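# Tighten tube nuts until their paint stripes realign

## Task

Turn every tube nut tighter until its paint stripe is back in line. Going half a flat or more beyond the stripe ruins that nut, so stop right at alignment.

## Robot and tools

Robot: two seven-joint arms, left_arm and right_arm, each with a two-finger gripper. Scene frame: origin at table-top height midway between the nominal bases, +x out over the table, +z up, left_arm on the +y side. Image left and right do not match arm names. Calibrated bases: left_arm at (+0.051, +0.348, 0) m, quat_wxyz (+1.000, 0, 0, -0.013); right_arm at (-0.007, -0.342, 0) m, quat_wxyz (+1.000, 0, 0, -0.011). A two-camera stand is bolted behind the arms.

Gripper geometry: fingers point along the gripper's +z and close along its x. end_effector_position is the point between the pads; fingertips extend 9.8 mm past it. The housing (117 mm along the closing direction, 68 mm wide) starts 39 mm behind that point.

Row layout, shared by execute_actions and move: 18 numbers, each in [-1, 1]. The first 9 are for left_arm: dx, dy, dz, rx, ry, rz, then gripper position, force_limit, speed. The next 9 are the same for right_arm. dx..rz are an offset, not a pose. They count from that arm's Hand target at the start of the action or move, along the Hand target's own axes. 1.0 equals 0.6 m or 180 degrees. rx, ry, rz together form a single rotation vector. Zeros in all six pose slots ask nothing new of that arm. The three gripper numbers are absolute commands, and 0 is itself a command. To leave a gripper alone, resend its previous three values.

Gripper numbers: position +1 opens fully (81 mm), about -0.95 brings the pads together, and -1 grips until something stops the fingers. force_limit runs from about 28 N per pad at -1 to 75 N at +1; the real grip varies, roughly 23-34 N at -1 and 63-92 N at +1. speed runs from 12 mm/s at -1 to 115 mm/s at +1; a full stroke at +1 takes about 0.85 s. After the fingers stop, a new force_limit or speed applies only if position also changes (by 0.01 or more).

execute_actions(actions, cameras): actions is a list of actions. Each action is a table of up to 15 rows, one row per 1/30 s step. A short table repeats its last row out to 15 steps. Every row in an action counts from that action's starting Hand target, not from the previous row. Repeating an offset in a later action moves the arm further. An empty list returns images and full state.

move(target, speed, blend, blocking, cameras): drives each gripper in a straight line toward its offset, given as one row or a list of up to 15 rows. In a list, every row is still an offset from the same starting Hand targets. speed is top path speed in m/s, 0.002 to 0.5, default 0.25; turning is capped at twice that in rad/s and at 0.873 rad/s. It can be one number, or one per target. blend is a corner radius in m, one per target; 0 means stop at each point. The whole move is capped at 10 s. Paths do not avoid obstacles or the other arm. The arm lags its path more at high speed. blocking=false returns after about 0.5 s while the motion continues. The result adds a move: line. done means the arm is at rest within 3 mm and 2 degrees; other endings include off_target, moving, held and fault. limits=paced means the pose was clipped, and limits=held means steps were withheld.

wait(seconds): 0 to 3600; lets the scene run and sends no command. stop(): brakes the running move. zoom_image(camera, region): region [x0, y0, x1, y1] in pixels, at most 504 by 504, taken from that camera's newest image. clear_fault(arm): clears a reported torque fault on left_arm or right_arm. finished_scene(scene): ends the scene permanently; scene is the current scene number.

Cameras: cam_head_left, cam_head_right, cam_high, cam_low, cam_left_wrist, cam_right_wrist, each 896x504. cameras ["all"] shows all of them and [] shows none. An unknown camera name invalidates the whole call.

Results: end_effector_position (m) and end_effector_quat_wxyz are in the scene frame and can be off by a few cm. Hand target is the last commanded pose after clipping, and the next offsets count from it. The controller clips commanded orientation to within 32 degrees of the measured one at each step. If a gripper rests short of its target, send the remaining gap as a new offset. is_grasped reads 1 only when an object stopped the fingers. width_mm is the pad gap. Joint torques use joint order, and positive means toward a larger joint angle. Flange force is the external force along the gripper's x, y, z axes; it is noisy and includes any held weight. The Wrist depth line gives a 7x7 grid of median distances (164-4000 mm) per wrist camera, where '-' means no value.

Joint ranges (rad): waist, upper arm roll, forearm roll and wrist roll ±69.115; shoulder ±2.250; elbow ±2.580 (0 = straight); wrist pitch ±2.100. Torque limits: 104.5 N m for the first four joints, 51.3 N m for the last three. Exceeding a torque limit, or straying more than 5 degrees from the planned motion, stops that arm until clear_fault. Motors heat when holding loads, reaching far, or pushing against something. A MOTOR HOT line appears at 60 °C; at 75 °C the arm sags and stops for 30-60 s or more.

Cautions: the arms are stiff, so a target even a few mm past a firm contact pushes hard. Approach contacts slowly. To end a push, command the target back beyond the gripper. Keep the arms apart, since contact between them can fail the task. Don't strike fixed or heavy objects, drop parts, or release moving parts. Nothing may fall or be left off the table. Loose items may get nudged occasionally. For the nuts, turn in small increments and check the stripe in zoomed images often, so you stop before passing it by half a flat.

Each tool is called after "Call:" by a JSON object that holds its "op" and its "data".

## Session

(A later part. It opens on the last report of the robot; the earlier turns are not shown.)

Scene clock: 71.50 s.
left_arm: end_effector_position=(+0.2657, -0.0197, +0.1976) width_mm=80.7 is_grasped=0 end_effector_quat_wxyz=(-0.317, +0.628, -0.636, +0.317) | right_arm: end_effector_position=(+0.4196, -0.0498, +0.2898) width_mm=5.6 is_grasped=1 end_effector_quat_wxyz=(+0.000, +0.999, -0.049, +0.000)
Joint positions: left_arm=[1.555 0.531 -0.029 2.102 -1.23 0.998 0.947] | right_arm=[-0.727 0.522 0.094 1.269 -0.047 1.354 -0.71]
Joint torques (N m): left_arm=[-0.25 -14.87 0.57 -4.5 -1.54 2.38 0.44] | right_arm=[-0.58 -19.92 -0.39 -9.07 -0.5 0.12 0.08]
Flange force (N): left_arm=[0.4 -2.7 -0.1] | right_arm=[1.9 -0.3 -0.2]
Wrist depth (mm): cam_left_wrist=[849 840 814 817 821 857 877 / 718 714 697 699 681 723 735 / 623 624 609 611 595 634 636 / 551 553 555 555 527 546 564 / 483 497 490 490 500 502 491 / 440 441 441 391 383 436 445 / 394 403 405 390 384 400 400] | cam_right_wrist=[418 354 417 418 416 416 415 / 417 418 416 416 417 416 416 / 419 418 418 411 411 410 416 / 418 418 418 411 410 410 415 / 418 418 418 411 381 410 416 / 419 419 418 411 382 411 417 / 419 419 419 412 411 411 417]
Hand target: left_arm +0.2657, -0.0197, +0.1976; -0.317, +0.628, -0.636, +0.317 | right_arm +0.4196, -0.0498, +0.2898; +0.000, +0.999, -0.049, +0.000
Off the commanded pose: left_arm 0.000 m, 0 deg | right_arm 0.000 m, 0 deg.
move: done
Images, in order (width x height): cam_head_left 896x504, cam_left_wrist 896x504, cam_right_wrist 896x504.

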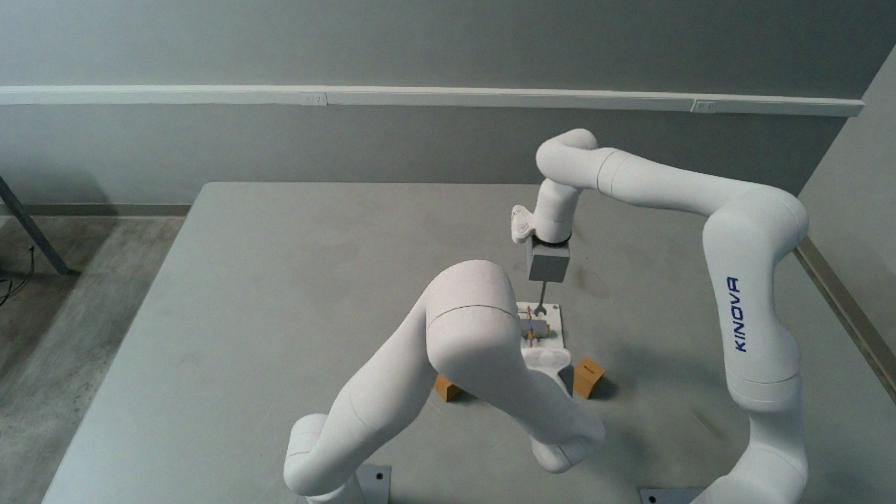

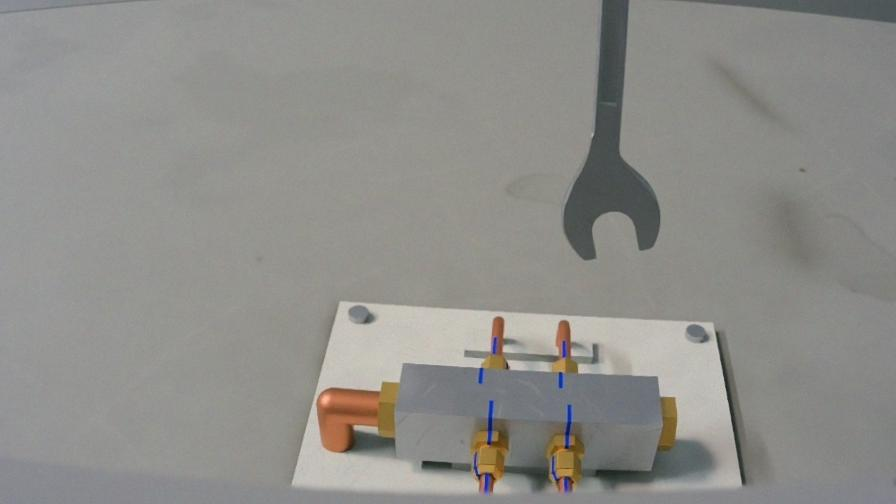

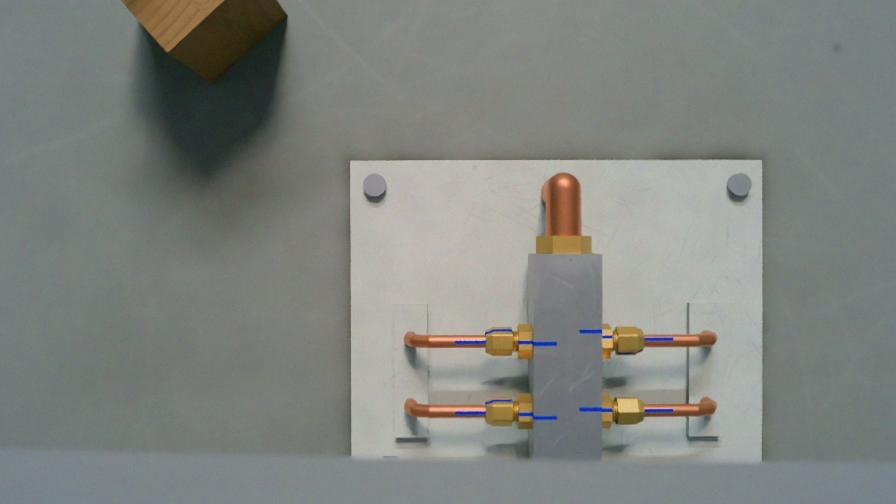

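Call:
{"op": "wait", "data": {"seconds": 0.1, "cameras": ["cam_low","cam_high"]}}

Call:
{"op": "zoom_image", "data": {"camera": "cam_low", "region": [360, 130, 500, 290]}}

Call:
{"op": "zoom_image", "data": {"camera": "cam_high", "region": [340, 220, 480, 360]}}

Scene clock: 73.77 s.
left_arm: end_effector_position=(+0.2657, -0.0197, +0.1976) width_mm=80.7 is_grasped=0 end_effector_quat_wxyz=(-0.317, +0.628, -0.636, +0.317) | right_arm: end_effector_position=(+0.4196, -0.0498, +0.2898) width_mm=5.6 is_grasped=1 end_effector_quat_wxyz=(+0.000, +0.999, -0.049, +0.000)
Joint positions: left_arm=[1.555 0.531 -0.029 2.102 -1.23 0.998 0.947] | right_arm=[-0.727 0.522 0.094 1.269 -0.047 1.354 -0.71]
Joint torques (N m): left_arm=[-0.19 -14.89 0.55 -4.46 -1.55 2.37 0.42] | right_arm=[-0.57 -19.94 -0.34 -9.11 -0.54 0.1 0.07]
Flange force (N): left_arm=[0.5 -2.8 -0.1] | right_arm=[1.8 -0.2 -0.2]
Wrist depth (mm): cam_left_wrist=[847 849 818 818 823 862 868 / 719 718 699 702 678 729 739 / 625 630 607 610 597 633 638 / 553 555 555 555 527 545 564 / 485 498 493 489 501 503 492 / 438 441 441 392 384 437 447 / 395 404 405 390 383 400 401] | cam_right_wrist=[417 354 417 416 416 416 416 / 418 418 418 418 417 416 416 / 419 418 417 411 411 410 415 / 418 418 418 411 411 411 415 / 420 418 418 411 381 411 416 / 418 417 418 411 381 411 416 / 420 419 418 413 411 410 416]
Hand target: left_arm +0.2657, -0.0197, +0.1976; -0.317, +0.628, -0.636, +0.317 | right_arm +0.4196, -0.0498, +0.2898; +0.000, +0.999, -0.049, +0.000
Tool commands: left_gripper/position=+0.992 left_gripper/force_limit=+1.0 left_gripper/speed=+1.0 right_gripper/position=-0.98 right_gripper/force_limit=+0.0 right_gripper/speed=-1.0
Off the commanded pose: left_arm 0.000 m, 0 deg | right_arm 0.000 m, 0 deg.
wait: 0.10 s; at rest from the start
Images, in order (width x height): cam_high 896x504, cam_low 896x504.

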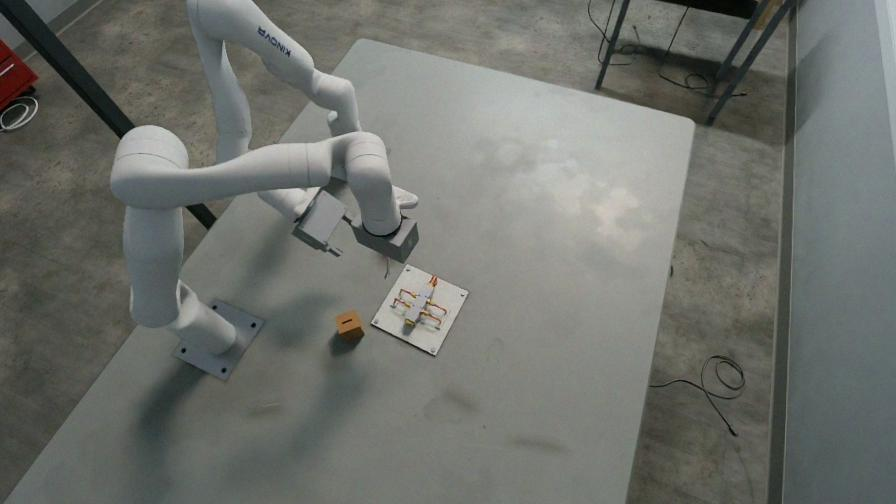

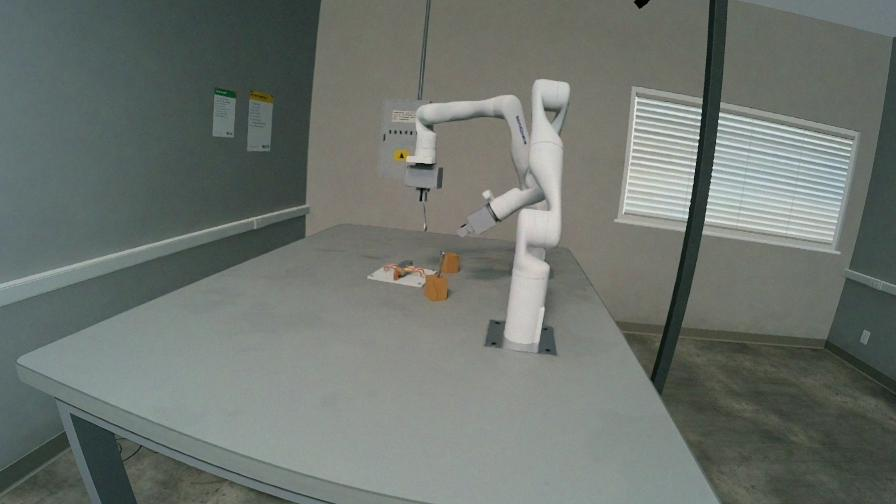

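Scaled by 3.150 from the camera's image (finer frame: 1280x720).

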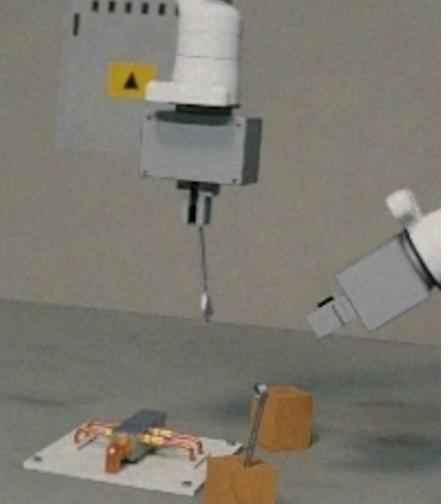

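Scaled by 3.600 from the camera's image (finer frame: 1280x720).

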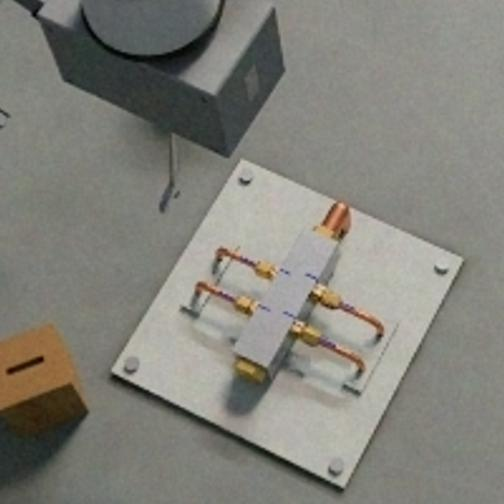

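Call:
{"op": "move", "data": {"target": [-0.283,-0.237,-0.107,-0.2313,-0.2313,-0.464,0.992,1,1,0,0,0,0,0.05,0,-0.98,0,-1], "cameras": ["cam_left_wrist","cam_low"]}}

Call:
{"op": "zoom_image", "data": {"camera": "cam_low", "region": [360, 130, 500, 290]}}

Scene clock: 82.97 s.
left_arm: end_effector_position=(+0.3012, +0.1489, +0.3509) width_mm=80.7 is_grasped=0 end_effector_quat_wxyz=(+0.000, +1.000, +0.000, +0.000) | right_arm: end_effector_position=(+0.4196, -0.0498, +0.2898) width_mm=5.6 is_grasped=1 end_effector_quat_wxyz=(+0.004, +0.996, -0.049, +0.078)
Joint positions: left_arm=[0.874 0.034 -0.315 1.736 0.011 1.374 0.582] | right_arm=[-0.817 0.443 0.124 1.411 0.062 1.18 -0.802]
Joint torques (N m): left_arm=[-0.19 -9.34 1.65 -9.13 -0.28 0.09 0.37] | right_arm=[-0.55 -18.61 -0.13 -9.35 -0.15 -0.24 0.05]
Flange force (N): left_arm=[2.4 -2.6 -0.7] | right_arm=[1.6 -0.1 0.3]
Wrist depth (mm): cam_left_wrist=[459 484 484 484 483 482 484 / 480 482 482 482 482 482 482 / 483 482 480 482 482 482 480 / 483 482 481 481 481 480 482 / 480 480 479 480 481 482 478 / 478 478 479 411 479 479 480 / 477 478 479 411 479 478 479] | cam_right_wrist=[388 402 410 420 431 443 453 / 392 403 411 422 431 443 453 / 395 402 405 413 424 440 451 / 394 403 406 410 427 443 453 / 395 403 403 383 422 443 453 / 393 404 403 382 422 444 455 / 394 403 404 380 427 444 454]
Hand target: left_arm +0.3012, +0.1489, +0.3509; +0.000, +1.000, +0.000, +0.000 | right_arm +0.4196, -0.0498, +0.2898; +0.004, +0.996, -0.049, +0.078
Off the commanded pose: left_arm 0.000 m, 0 deg | right_arm 0.000 m, 0 deg.
move: done
Images, in order (width x height): cam_low 896x504, cam_left_wrist 896x504.

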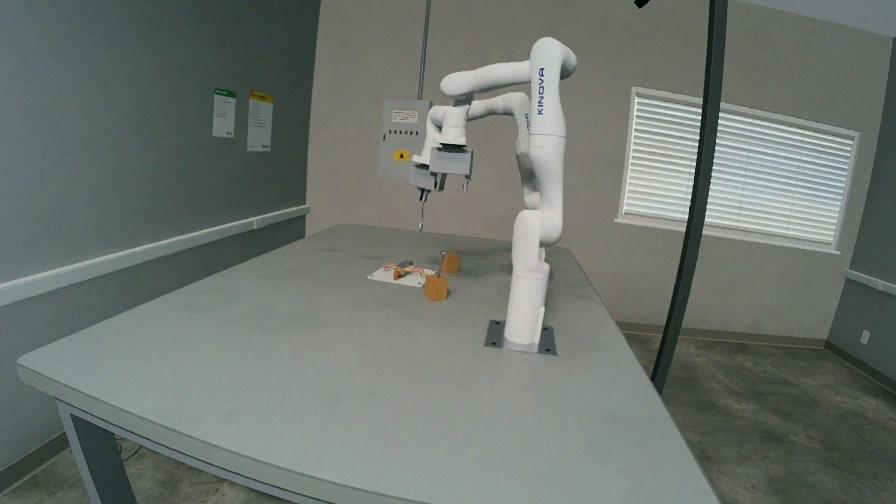

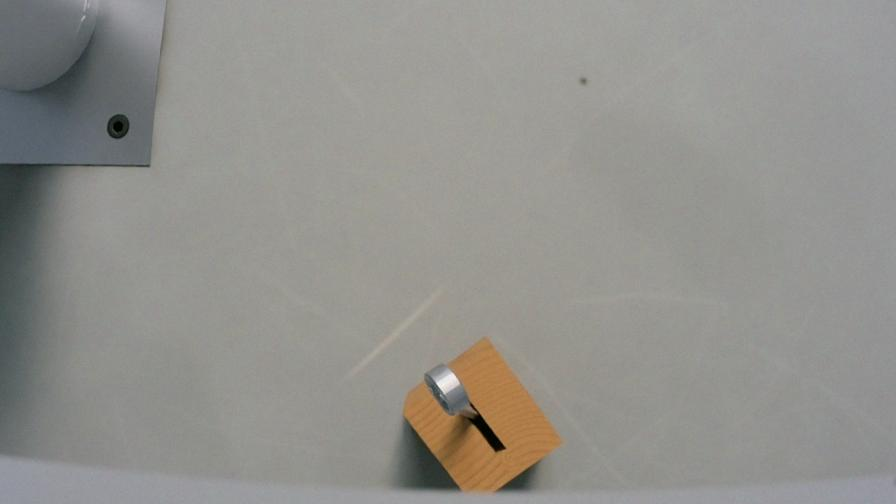

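Scaled by 3.150 from the camera's image (finer frame: 1280x720).

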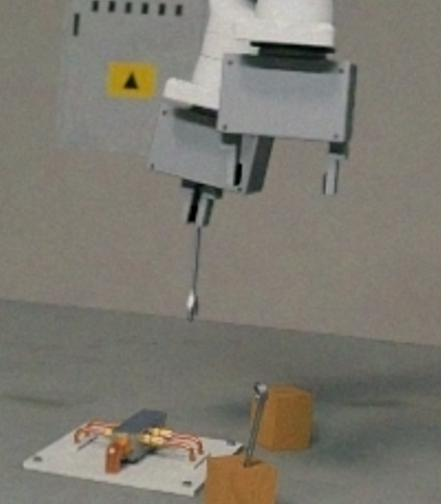

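Call:
{"op": "move", "data": {"target": [0.2133,0.1685,0.1982,-0.4995,-0.0248,0.0248,0.992,1,1,0,0,0,0,0,0,-0.98,0,-1], "cameras": ["cam_left_wrist","cam_low","cam_head_left"]}}

Call:
{"op": "zoom_image", "data": {"camera": "cam_low", "region": [360, 130, 500, 290]}}

Scene clock: 87.23 s.
left_arm: end_effector_position=(+0.4291, +0.0478, +0.2319) width_mm=80.7 is_grasped=0 end_effector_quat_wxyz=(+0.706, +0.706, -0.035, -0.035) | right_arm: end_effector_position=(+0.4196, -0.0498, +0.2898) width_mm=5.6 is_grasped=1 end_effector_quat_wxyz=(+0.004, +0.996, -0.049, +0.078)
Joint positions: left_arm=[0.101 0.935 -0.233 1.986 1.501 1.778 -1.354] | right_arm=[-0.817 0.443 0.124 1.411 0.062 1.18 -0.802]
Joint torques (N m): left_arm=[-0.28 -18.41 3.18 -1.67 0.43 3.44 0.42] | right_arm=[-0.58 -18.58 -0.12 -9.34 -0.14 -0.23 0.07]
Flange force (N): left_arm=[-1.3 1.2 -0.4] | right_arm=[1.6 -0.1 0.3]
Wrist depth (mm): cam_left_wrist=[645 696 687 735 667 655 600 / 961 1054 1022 1018 996 971 868 / 2240 2240 2203 2167 2174 2105 2072 / 2263 2248 2210 2167 2181 2118 2085 / 2255 2225 2153 2146 2112 2059 2028 / 2195 2210 2195 2167 2132 2003 1973 / 2271 2188 2146 2146 2085 2003 2034] | cam_right_wrist=[388 402 413 421 201 444 454 / 391 401 411 420 432 444 454 / 394 402 405 415 425 441 452 / 395 402 405 410 425 443 452 / 394 403 403 383 423 443 453 / 394 402 403 384 422 443 455 / 394 403 404 380 426 443 456]
Hand target: left_arm +0.4291, +0.0478, +0.2319; +0.706, +0.706, -0.035, -0.035 | right_arm +0.4196, -0.0498, +0.2898; +0.004, +0.996, -0.049, +0.078
Off the commanded pose: left_arm 0.000 m, 0 deg | right_arm 0.000 m, 0 deg.
move: done
Images, in order (width x height): cam_head_left 896x504, cam_low 896x504, cam_left_wrist 896x504.

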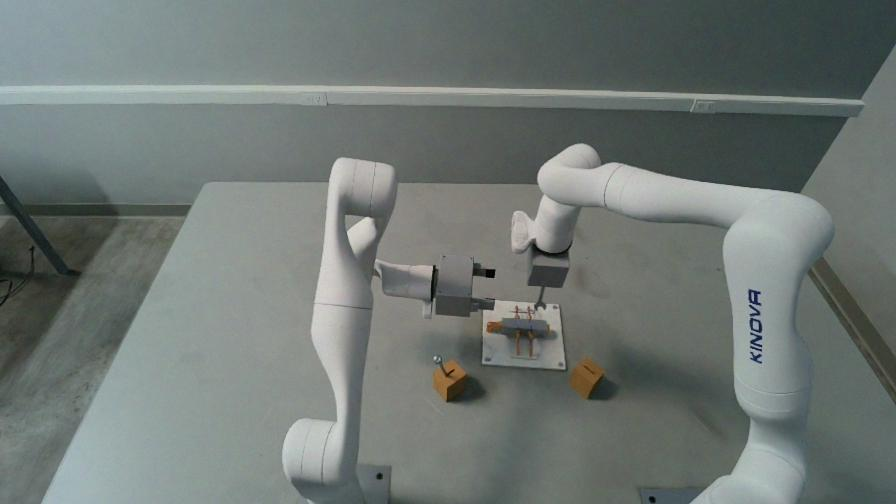

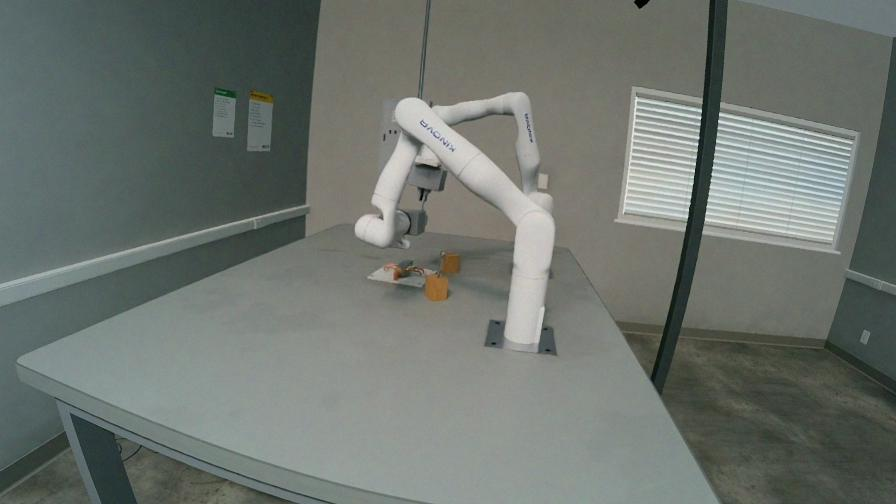

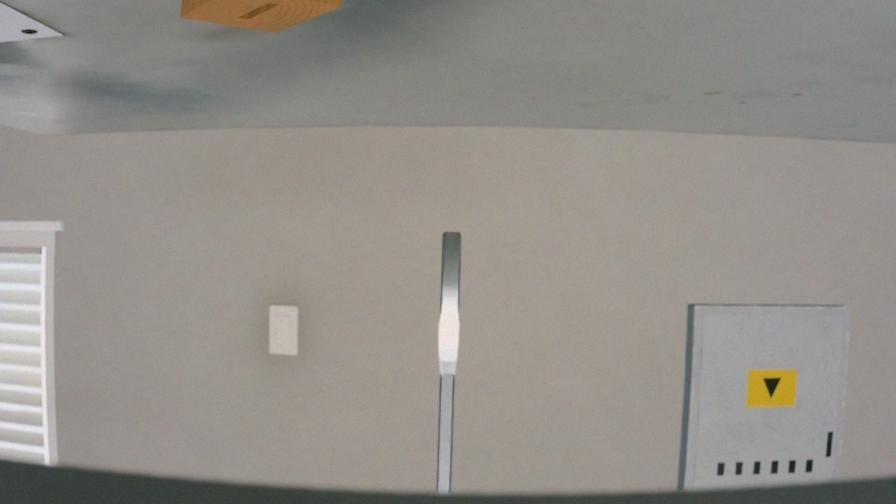

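Scaled by 3.150 from the camera's image (finer frame: 1280x720).

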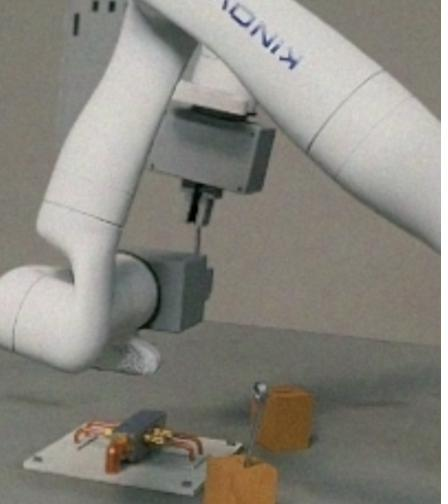

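Call:
{"op": "move", "data": {"target": [0,0,0.1833,0,0,0,0.992,1,1,0,0,0,0,0,0,-0.98,0,-1], "speed": 0.12, "cameras": ["cam_left_wrist","cam_low","cam_head_left","cam_head_right"]}}

Call:
{"op": "zoom_image", "data": {"camera": "cam_head_left", "region": [470, 220, 600, 350]}}

Call:
{"op": "zoom_image", "data": {"camera": "cam_head_right", "region": [470, 220, 620, 350]}}

Call:
{"op": "zoom_image", "data": {"camera": "cam_low", "region": [360, 150, 460, 270]}}

Scene clock: 88.90 s.
left_arm: end_effector_position=(+0.4181, -0.0616, +0.2319) width_mm=80.7 is_grasped=0 end_effector_quat_wxyz=(+0.706, +0.706, -0.035, -0.035) | right_arm: end_effector_position=(+0.4196, -0.0498, +0.2898) width_mm=5.6 is_grasped=1 end_effector_quat_wxyz=(+0.004, +0.996, -0.049, +0.078)
Joint positions: left_arm=[0.297 0.93 -0.13 1.968 1.737 1.635 -1.31] | right_arm=[-0.817 0.443 0.124 1.411 0.062 1.18 -0.802]
Joint torques (N m): left_arm=[-0.41 -19.32 3.79 -2.69 0.62 3.42 0.39] | right_arm=[-0.55 -18.61 -0.14 -9.35 -0.16 -0.28 0.06]
Flange force (N): left_arm=[-1.1 1.0 -0.4] | right_arm=[1.6 -0.2 0.2]
Wrist depth (mm): cam_left_wrist=[647 685 681 730 668 650 599 / 962 943 1033 1025 990 968 862 / 2118 2059 2072 2028 1997 1973 1956 / 2146 2105 2046 2015 1991 1991 1985 / 2112 2085 2085 2015 2021 1979 1847 / 2139 2125 2118 2046 2009 1878 1862 / 2160 2085 2066 2053 2028 1868 1847] | cam_right_wrist=[- - - - - 442 454 / - - - - - - 455 / - - - - - - 454 / - - - - - - 454 / - - - - - - 455 / - - - - - - 455 / 391 401 406 381 192 445 455]
Hand target: left_arm +0.4181, -0.0617, +0.2319; +0.706, +0.706, -0.035, -0.035 | right_arm +0.4196, -0.0498, +0.2898; +0.004, +0.996, -0.049, +0.078
Off the commanded pose: left_arm 0.000 m, 0 deg | right_arm 0.000 m, 0 deg.
move: done
Images, in order (width x height): cam_head_left 896x504, cam_head_right 896x504, cam_low 896x504, cam_left_wrist 896x504.

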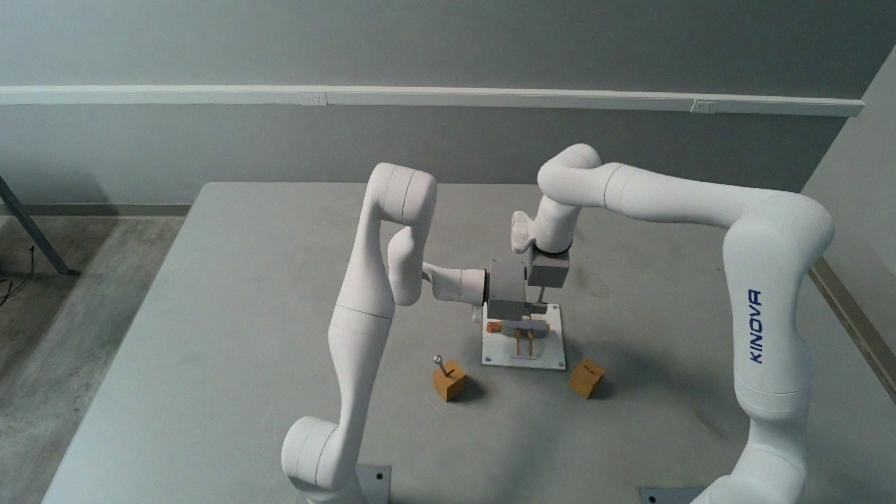

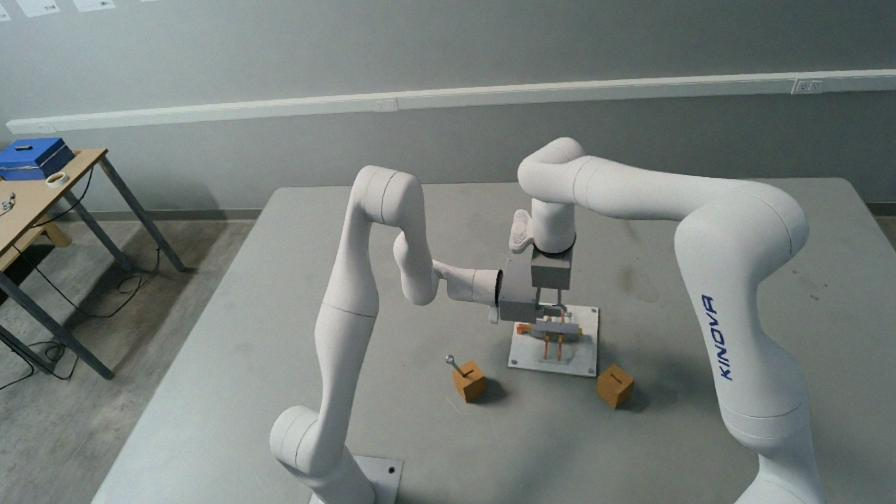

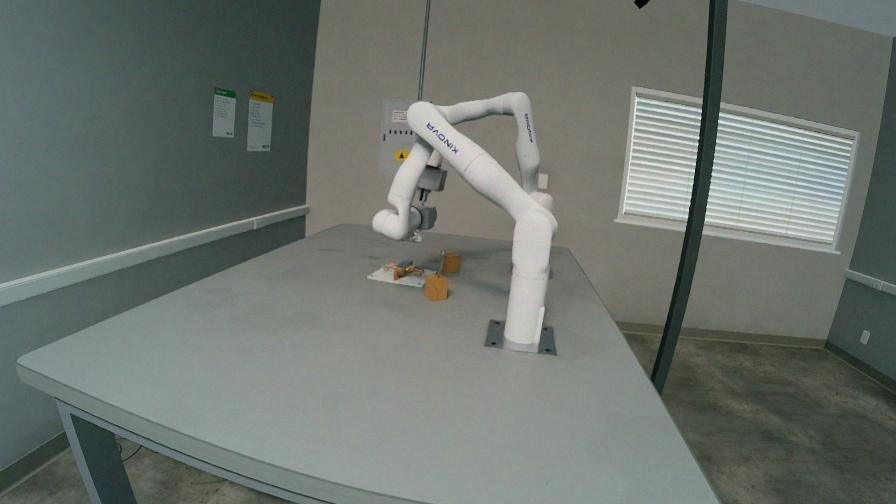

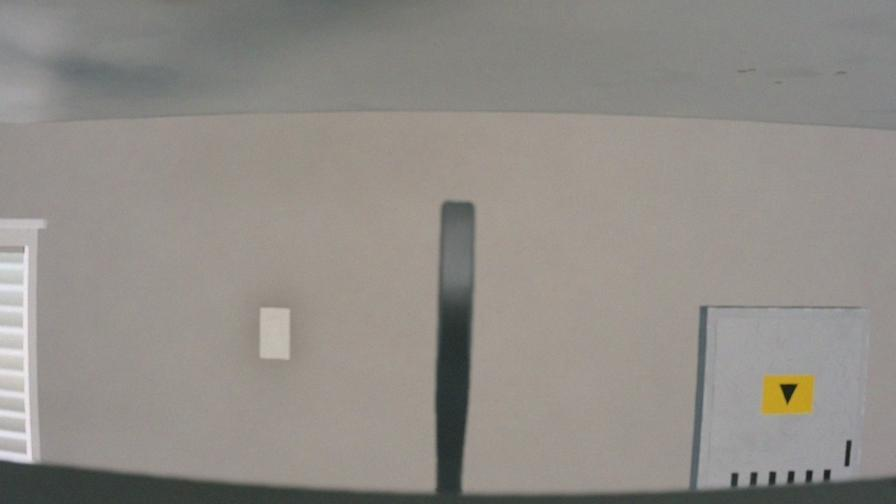

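Scaled by 3.877 from the camera's image (finer frame: 1280x720).

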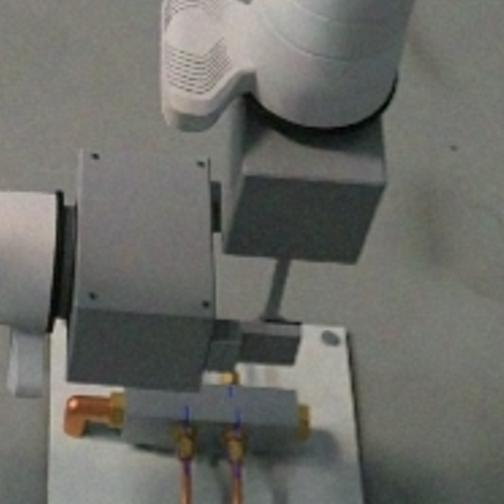

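Scaled by 3.360 from the camera's image (finer frame: 1280x720).

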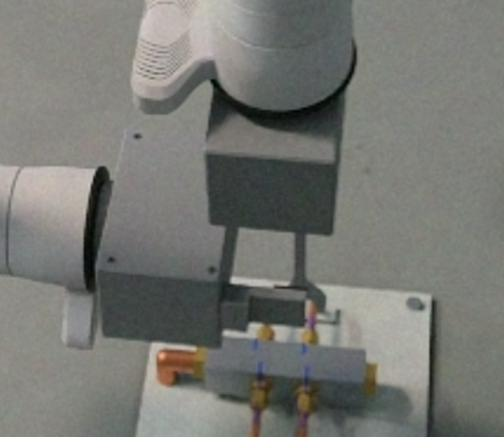

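Scaled by 4.200 from the camera's image (finer frame: 1280x720).

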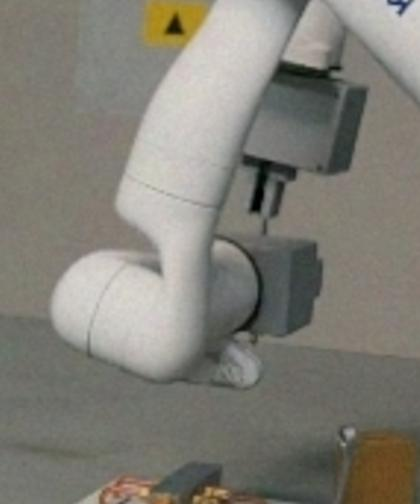

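Call:
{"op": "zoom_image", "data": {"camera": "cam_head_right", "region": [520, 270, 580, 330]}}

Call:
{"op": "zoom_image", "data": {"camera": "cam_head_left", "region": [515, 275, 575, 335]}}

Scaled by 8.400 from the camera's image (finer frame: 1280x720).

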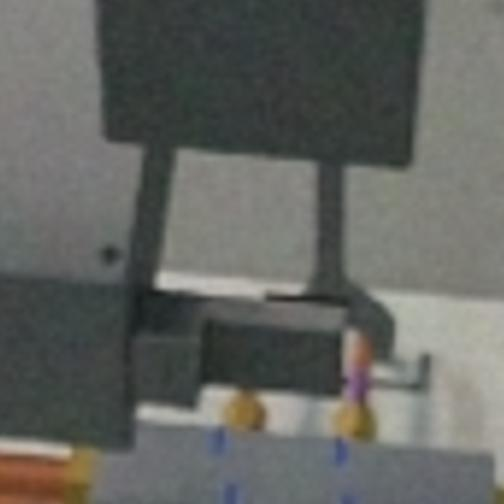

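Scaled by 8.400 from the camera's image (finer frame: 1280x720).

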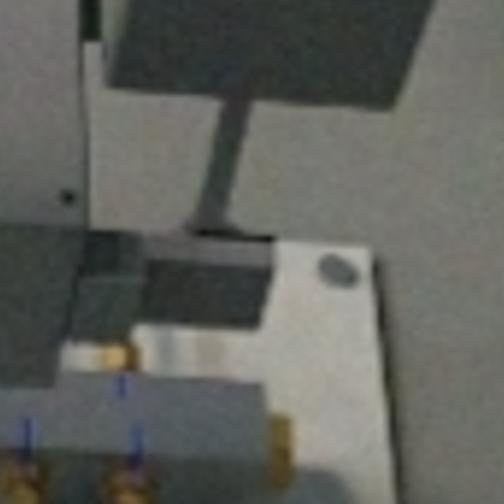

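Call:
{"op": "move", "data": {"target": [0,0,0,0,0,0,-1,-1,-0.6,0,0,0,0,0,0,-0.98,0,-1], "cameras": ["cam_left_wrist","cam_head_right"]}}

Call:
{"op": "zoom_image", "data": {"camera": "cam_head_right", "region": [520, 270, 580, 330]}}

Scene clock: 93.13 s.
left_arm: end_effector_position=(+0.4181, -0.0617, +0.2318) width_mm=3.2 is_grasped=1 end_effector_quat_wxyz=(+0.706, +0.706, -0.035, -0.035) | right_arm: end_effector_position=(+0.4195, -0.0497, +0.2898) width_mm=5.5 is_grasped=1 end_effector_quat_wxyz=(+0.004, +0.996, -0.048, +0.078)
Joint positions: left_arm=[0.297 0.93 -0.13 1.968 1.737 1.634 -1.31] | right_arm=[-0.817 0.443 0.124 1.411 0.062 1.18 -0.802]
Joint torques (N m): left_arm=[2.19 -19.65 5.62 -0.98 -1 4.34 0.61] | right_arm=[1.33 -18.16 1.68 -10.98 1.3 -1.94 0.11]
Flange force (N): left_arm=[5.4 -0.8 -1.0] | right_arm=[-4.4 0.3 -2.2]
Wrist depth (mm): cam_left_wrist=[648 689 681 732 662 652 601 / 961 944 1026 1018 993 965 859 / 2139 2112 2092 2034 2021 1997 1973 / 2105 2059 2072 2040 2021 1967 1927 / 2146 2098 2021 2034 2003 1979 1827 / 2118 2092 2040 2040 2034 1873 1878 / 2132 2072 2053 2021 2021 1878 1862] | cam_right_wrist=[- - - - - 442 454 / - - - - - - 455 / - - - - - - 454 / - - - - - - 454 / - - - - - - 455 / - - - - - - 455 / 393 400 171 173 428 444 454]
Hand target: left_arm +0.4181, -0.0617, +0.2319; +0.706, +0.706, -0.035, -0.035 | right_arm +0.4196, -0.0498, +0.2898; +0.004, +0.996, -0.049, +0.078
Off the commanded pose: left_arm 0.000 m, 0 deg | right_arm 0.000 m, 0 deg.
move: done
Images, in order (width x height): cam_head_right 896x504, cam_left_wrist 896x504.

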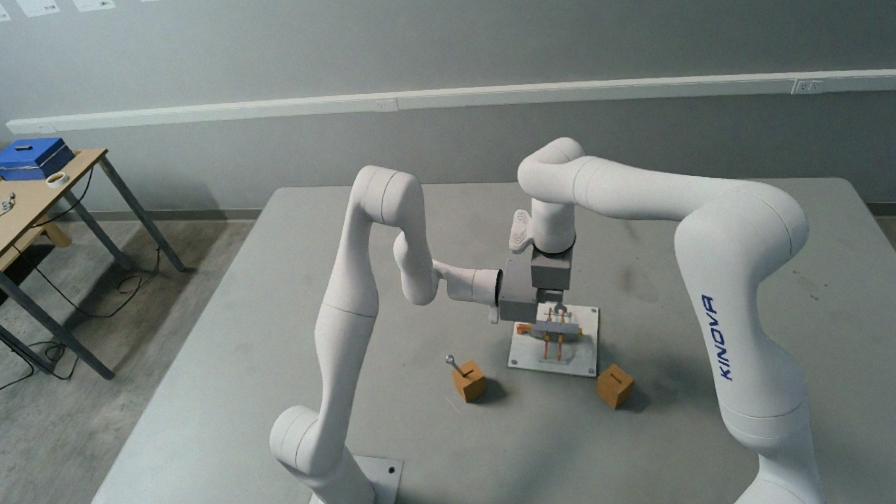

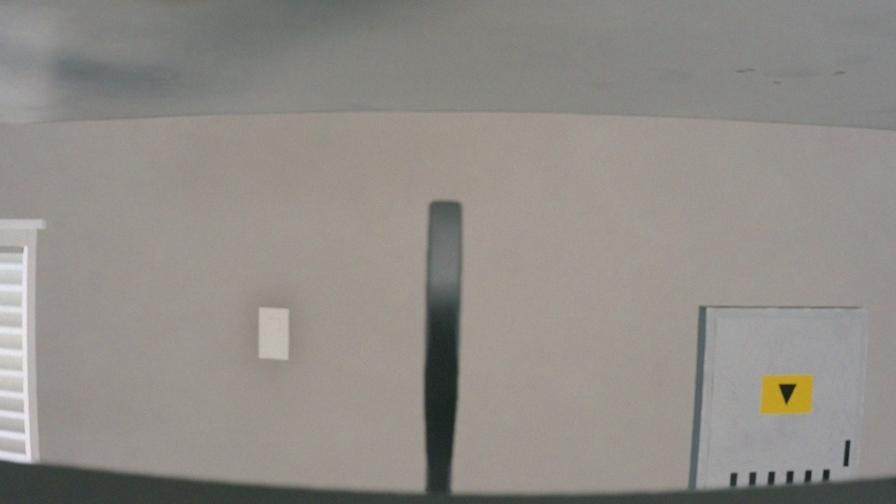

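Scaled by 8.400 from the camera's image (finer frame: 1280x720).

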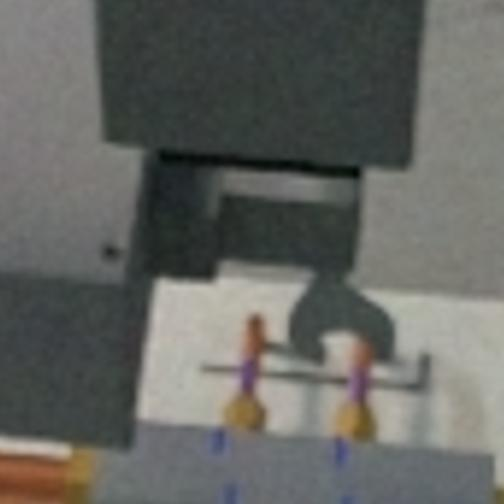

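Call:
{"op": "move", "data": {"target": [0,0,0,0,0,0,-1,-1,-0.6,0,0,0,0,0,0,0,0,0], "cameras": ["cam_head_left"]}}

Call:
{"op": "zoom_image", "data": {"camera": "cam_head_left", "region": [515, 255, 595, 335]}}

Scene clock: 94.43 s.
left_arm: end_effector_position=(+0.4180, -0.0617, +0.2319) width_mm=3.2 is_grasped=1 end_effector_quat_wxyz=(+0.706, +0.706, -0.035, -0.036) | right_arm: end_effector_position=(+0.4196, -0.0498, +0.2898) width_mm=39.5 is_grasped=0 end_effector_quat_wxyz=(+0.004, +0.996, -0.049, +0.078)
Joint positions: left_arm=[0.297 0.93 -0.129 1.968 1.737 1.635 -1.31] | right_arm=[-0.817 0.443 0.125 1.41 0.062 1.18 -0.802]
Joint torques (N m): left_arm=[-0.25 -19.63 3.9 -2.74 0.65 3.55 0.4] | right_arm=[-0.58 -18.34 -0.14 -9.21 -0.17 -0.25 0.06]
Flange force (N): left_arm=[-0.9 0.3 -0.6] | right_arm=[1.6 -0.1 -0.2]
Wrist depth (mm): cam_left_wrist=[647 686 688 730 668 652 603 / 960 942 1025 1018 996 972 859 / 2174 2112 2098 2072 1997 2003 1950 / 2160 2105 2105 2072 2040 1997 1939 / 2098 2125 2072 2066 1997 1979 1847 / 2118 2046 2066 2015 2009 1889 1889 / 2139 2105 2125 2046 1997 1873 1832] | cam_right_wrist=[- - - - - 441 454 / - - - - - - 456 / - - - - - - 455 / - - - - - - 454 / - - - - - - 453 / - - - - - - 454 / 393 400 171 173 429 444 455]
Hand target: left_arm +0.4181, -0.0617, +0.2319; +0.706, +0.706, -0.035, -0.035 | right_arm +0.4196, -0.0498, +0.2898; +0.004, +0.996, -0.049, +0.078
Off the commanded pose: left_arm 0.000 m, 0 deg | right_arm 0.000 m, 0 deg.
move: done

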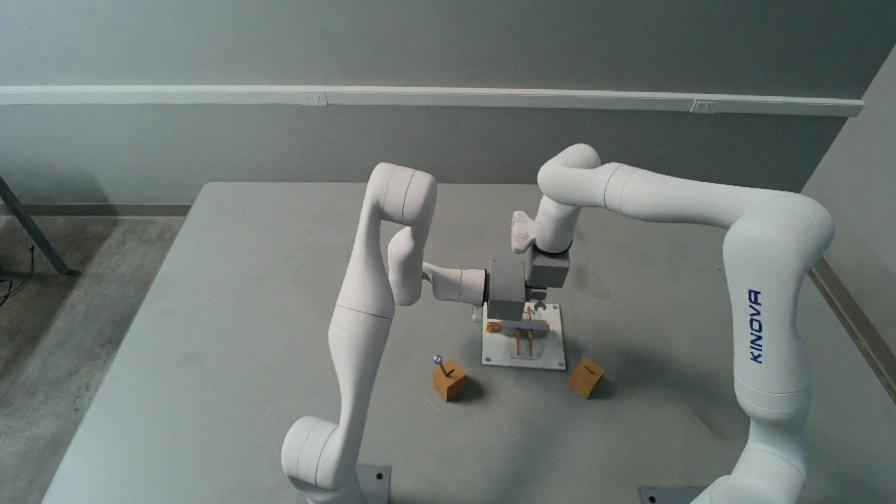

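Scaled by 6.300 from the camera's image (finer frame: 1280x720).

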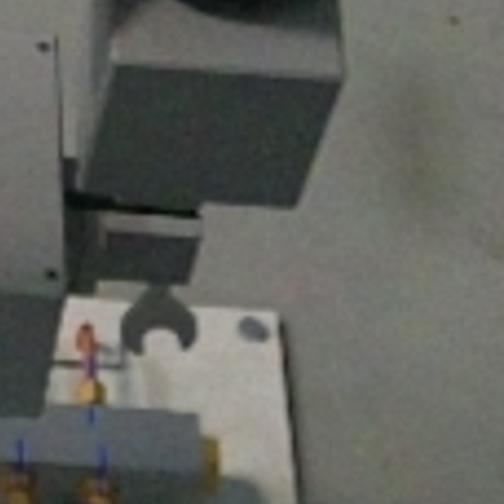

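Call:
{"op": "move", "data": {"target": [0,0,0,0,0,0,-1,-1,-0.6,0,0.02,0,0,-0.05,0,0,0,0], "speed": 0.1}}

Call:
{"op": "move", "data": {"target": [0,0,0,0,0,0,-1,-1,-0.6,0,0,0,0,0,0,-1,-1,-0.6], "cameras": ["cam_left_wrist","cam_head_left","cam_head_right"]}}

Call:
{"op": "zoom_image", "data": {"camera": "cam_head_right", "region": [515, 255, 595, 335]}}

Scene clock: 96.10 s.
left_arm: end_effector_position=(+0.4181, -0.0617, +0.2319) width_mm=3.2 is_grasped=1 end_effector_quat_wxyz=(+0.706, +0.706, -0.035, -0.035) | right_arm: end_effector_position=(+0.4184, -0.0617, +0.2898) width_mm=39.5 is_grasped=0 end_effector_quat_wxyz=(+0.000, +0.999, -0.049, +0.000)
Joint positions: left_arm=[0.297 0.93 -0.129 1.968 1.737 1.634 -1.31] | right_arm=[-0.713 0.503 0.097 1.3 -0.048 1.342 -0.691]
Joint torques (N m): left_arm=[-0.2 -19.66 3.93 -2.69 0.69 3.63 0.4] | right_arm=[-0.51 -19.32 -0.37 -9 -0.54 0.1 0.06]
Flange force (N): left_arm=[-0.7 0.3 -0.7] | right_arm=[1.6 0.0 -0.5]
Wrist depth (mm): cam_left_wrist=[649 689 687 729 665 650 602 / 953 950 1039 1015 988 972 859 / 2146 2098 2046 2053 1991 1991 1939 / 2160 2139 2078 2040 2009 2009 1979 / 2125 2125 2098 2003 1997 1997 1842 / 2125 2112 2053 2028 2034 1900 1837 / 2146 2072 2066 2034 1997 1878 1852] | cam_right_wrist=[418 - - - - - 415 / 419 - - - - - 416 / 418 - - - - - 416 / 419 - - - - - 415 / 419 - - 172 - - 416 / 419 419 412 172 381 411 417 / 419 419 417 172 411 411 416]
Hand target: left_arm +0.4181, -0.0617, +0.2319; +0.706, +0.706, -0.035, -0.035 | right_arm +0.4184, -0.0617, +0.2898; +0.000, +0.999, -0.049, +0.000
Off the commanded pose: left_arm 0.000 m, 0 deg | right_arm 0.000 m, 0 deg.
move: done

Scene clock: 97.30 s.
left_arm: end_effector_position=(+0.4181, -0.0616, +0.2318) width_mm=3.9 is_grasped=1 end_effector_quat_wxyz=(+0.706, +0.706, -0.035, -0.035) | right_arm: end_effector_position=(+0.4185, -0.0617, +0.2898) width_mm=7.8 is_grasped=0 end_effector_quat_wxyz=(+0.000, +0.999, -0.049, +0.000)
Joint positions: left_arm=[0.297 0.93 -0.13 1.968 1.737 1.634 -1.31] | right_arm=[-0.713 0.503 0.097 1.299 -0.048 1.342 -0.691]
Joint torques (N m): left_arm=[0.06 -20.54 4.08 -3.32 0.53 3.81 -0.32] | right_arm=[-0.42 -18.48 -0.52 -8.44 -0.92 0.46 0.06]
Flange force (N): left_arm=[-0.2 -0.2 -0.6] | right_arm=[1.1 0.1 -1.3]
Wrist depth (mm): cam_left_wrist=[646 689 681 729 666 651 598 / 964 949 1030 1017 996 968 858 / 2160 2112 2078 2040 2034 2034 1950 / 2167 2098 2105 2059 1997 2046 1950 / 2146 2153 2040 2003 2028 1967 1873 / 2146 2085 2053 2046 2009 1991 1862 / 2105 2085 2066 2046 1997 1873 1837] | cam_right_wrist=[418 - - - - - 415 / 418 - - - - - 416 / 419 - - - - - 415 / 419 - - - - - 416 / 419 - - 172 - - 416 / 419 419 413 172 386 411 417 / 419 418 418 172 412 411 416]
Hand target: left_arm +0.4181, -0.0617, +0.2319; +0.706, +0.706, -0.035, -0.035 | right_arm +0.4184, -0.0617, +0.2898; +0.000, +0.999, -0.049, +0.000
Off the commanded pose: left_arm 0.000 m, 0 deg | right_arm 0.000 m, 0 deg.
move: done
Images, in order (width x height): cam_head_left 896x504, cam_head_right 896x504, cam_left_wrist 896x504.

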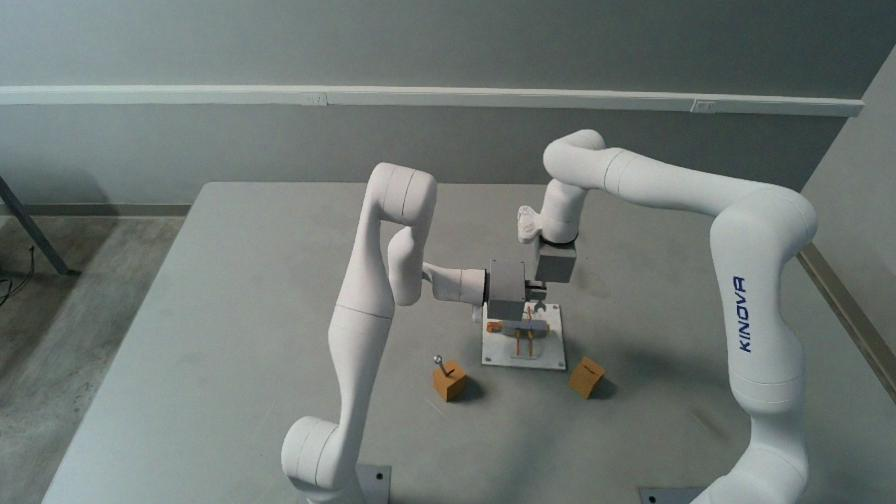

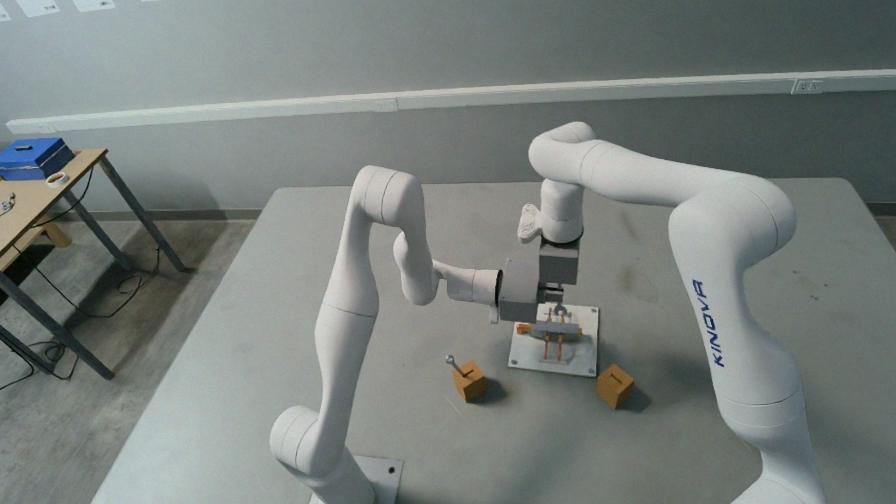

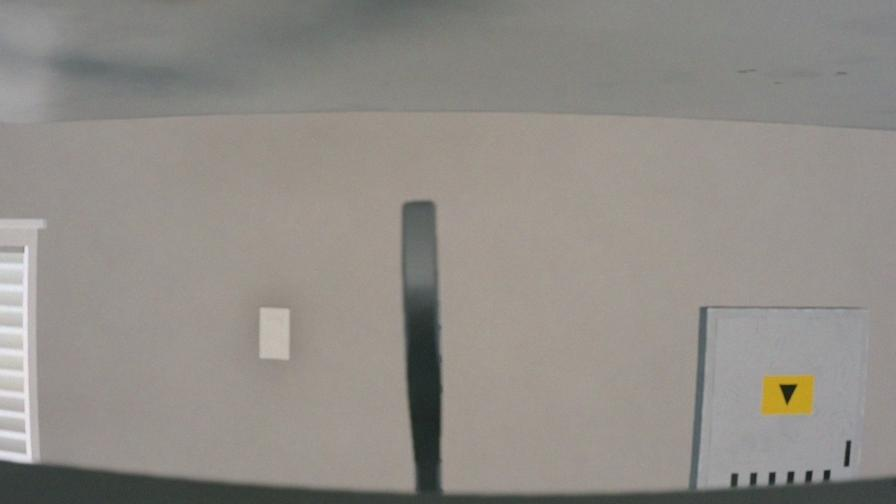

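Scaled by 6.300 from the camera's image (finer frame: 1280x720).

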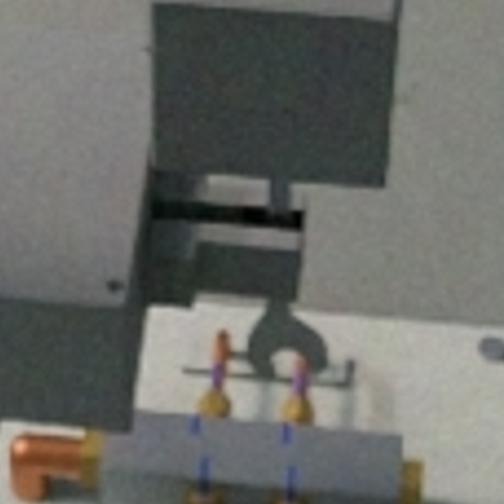

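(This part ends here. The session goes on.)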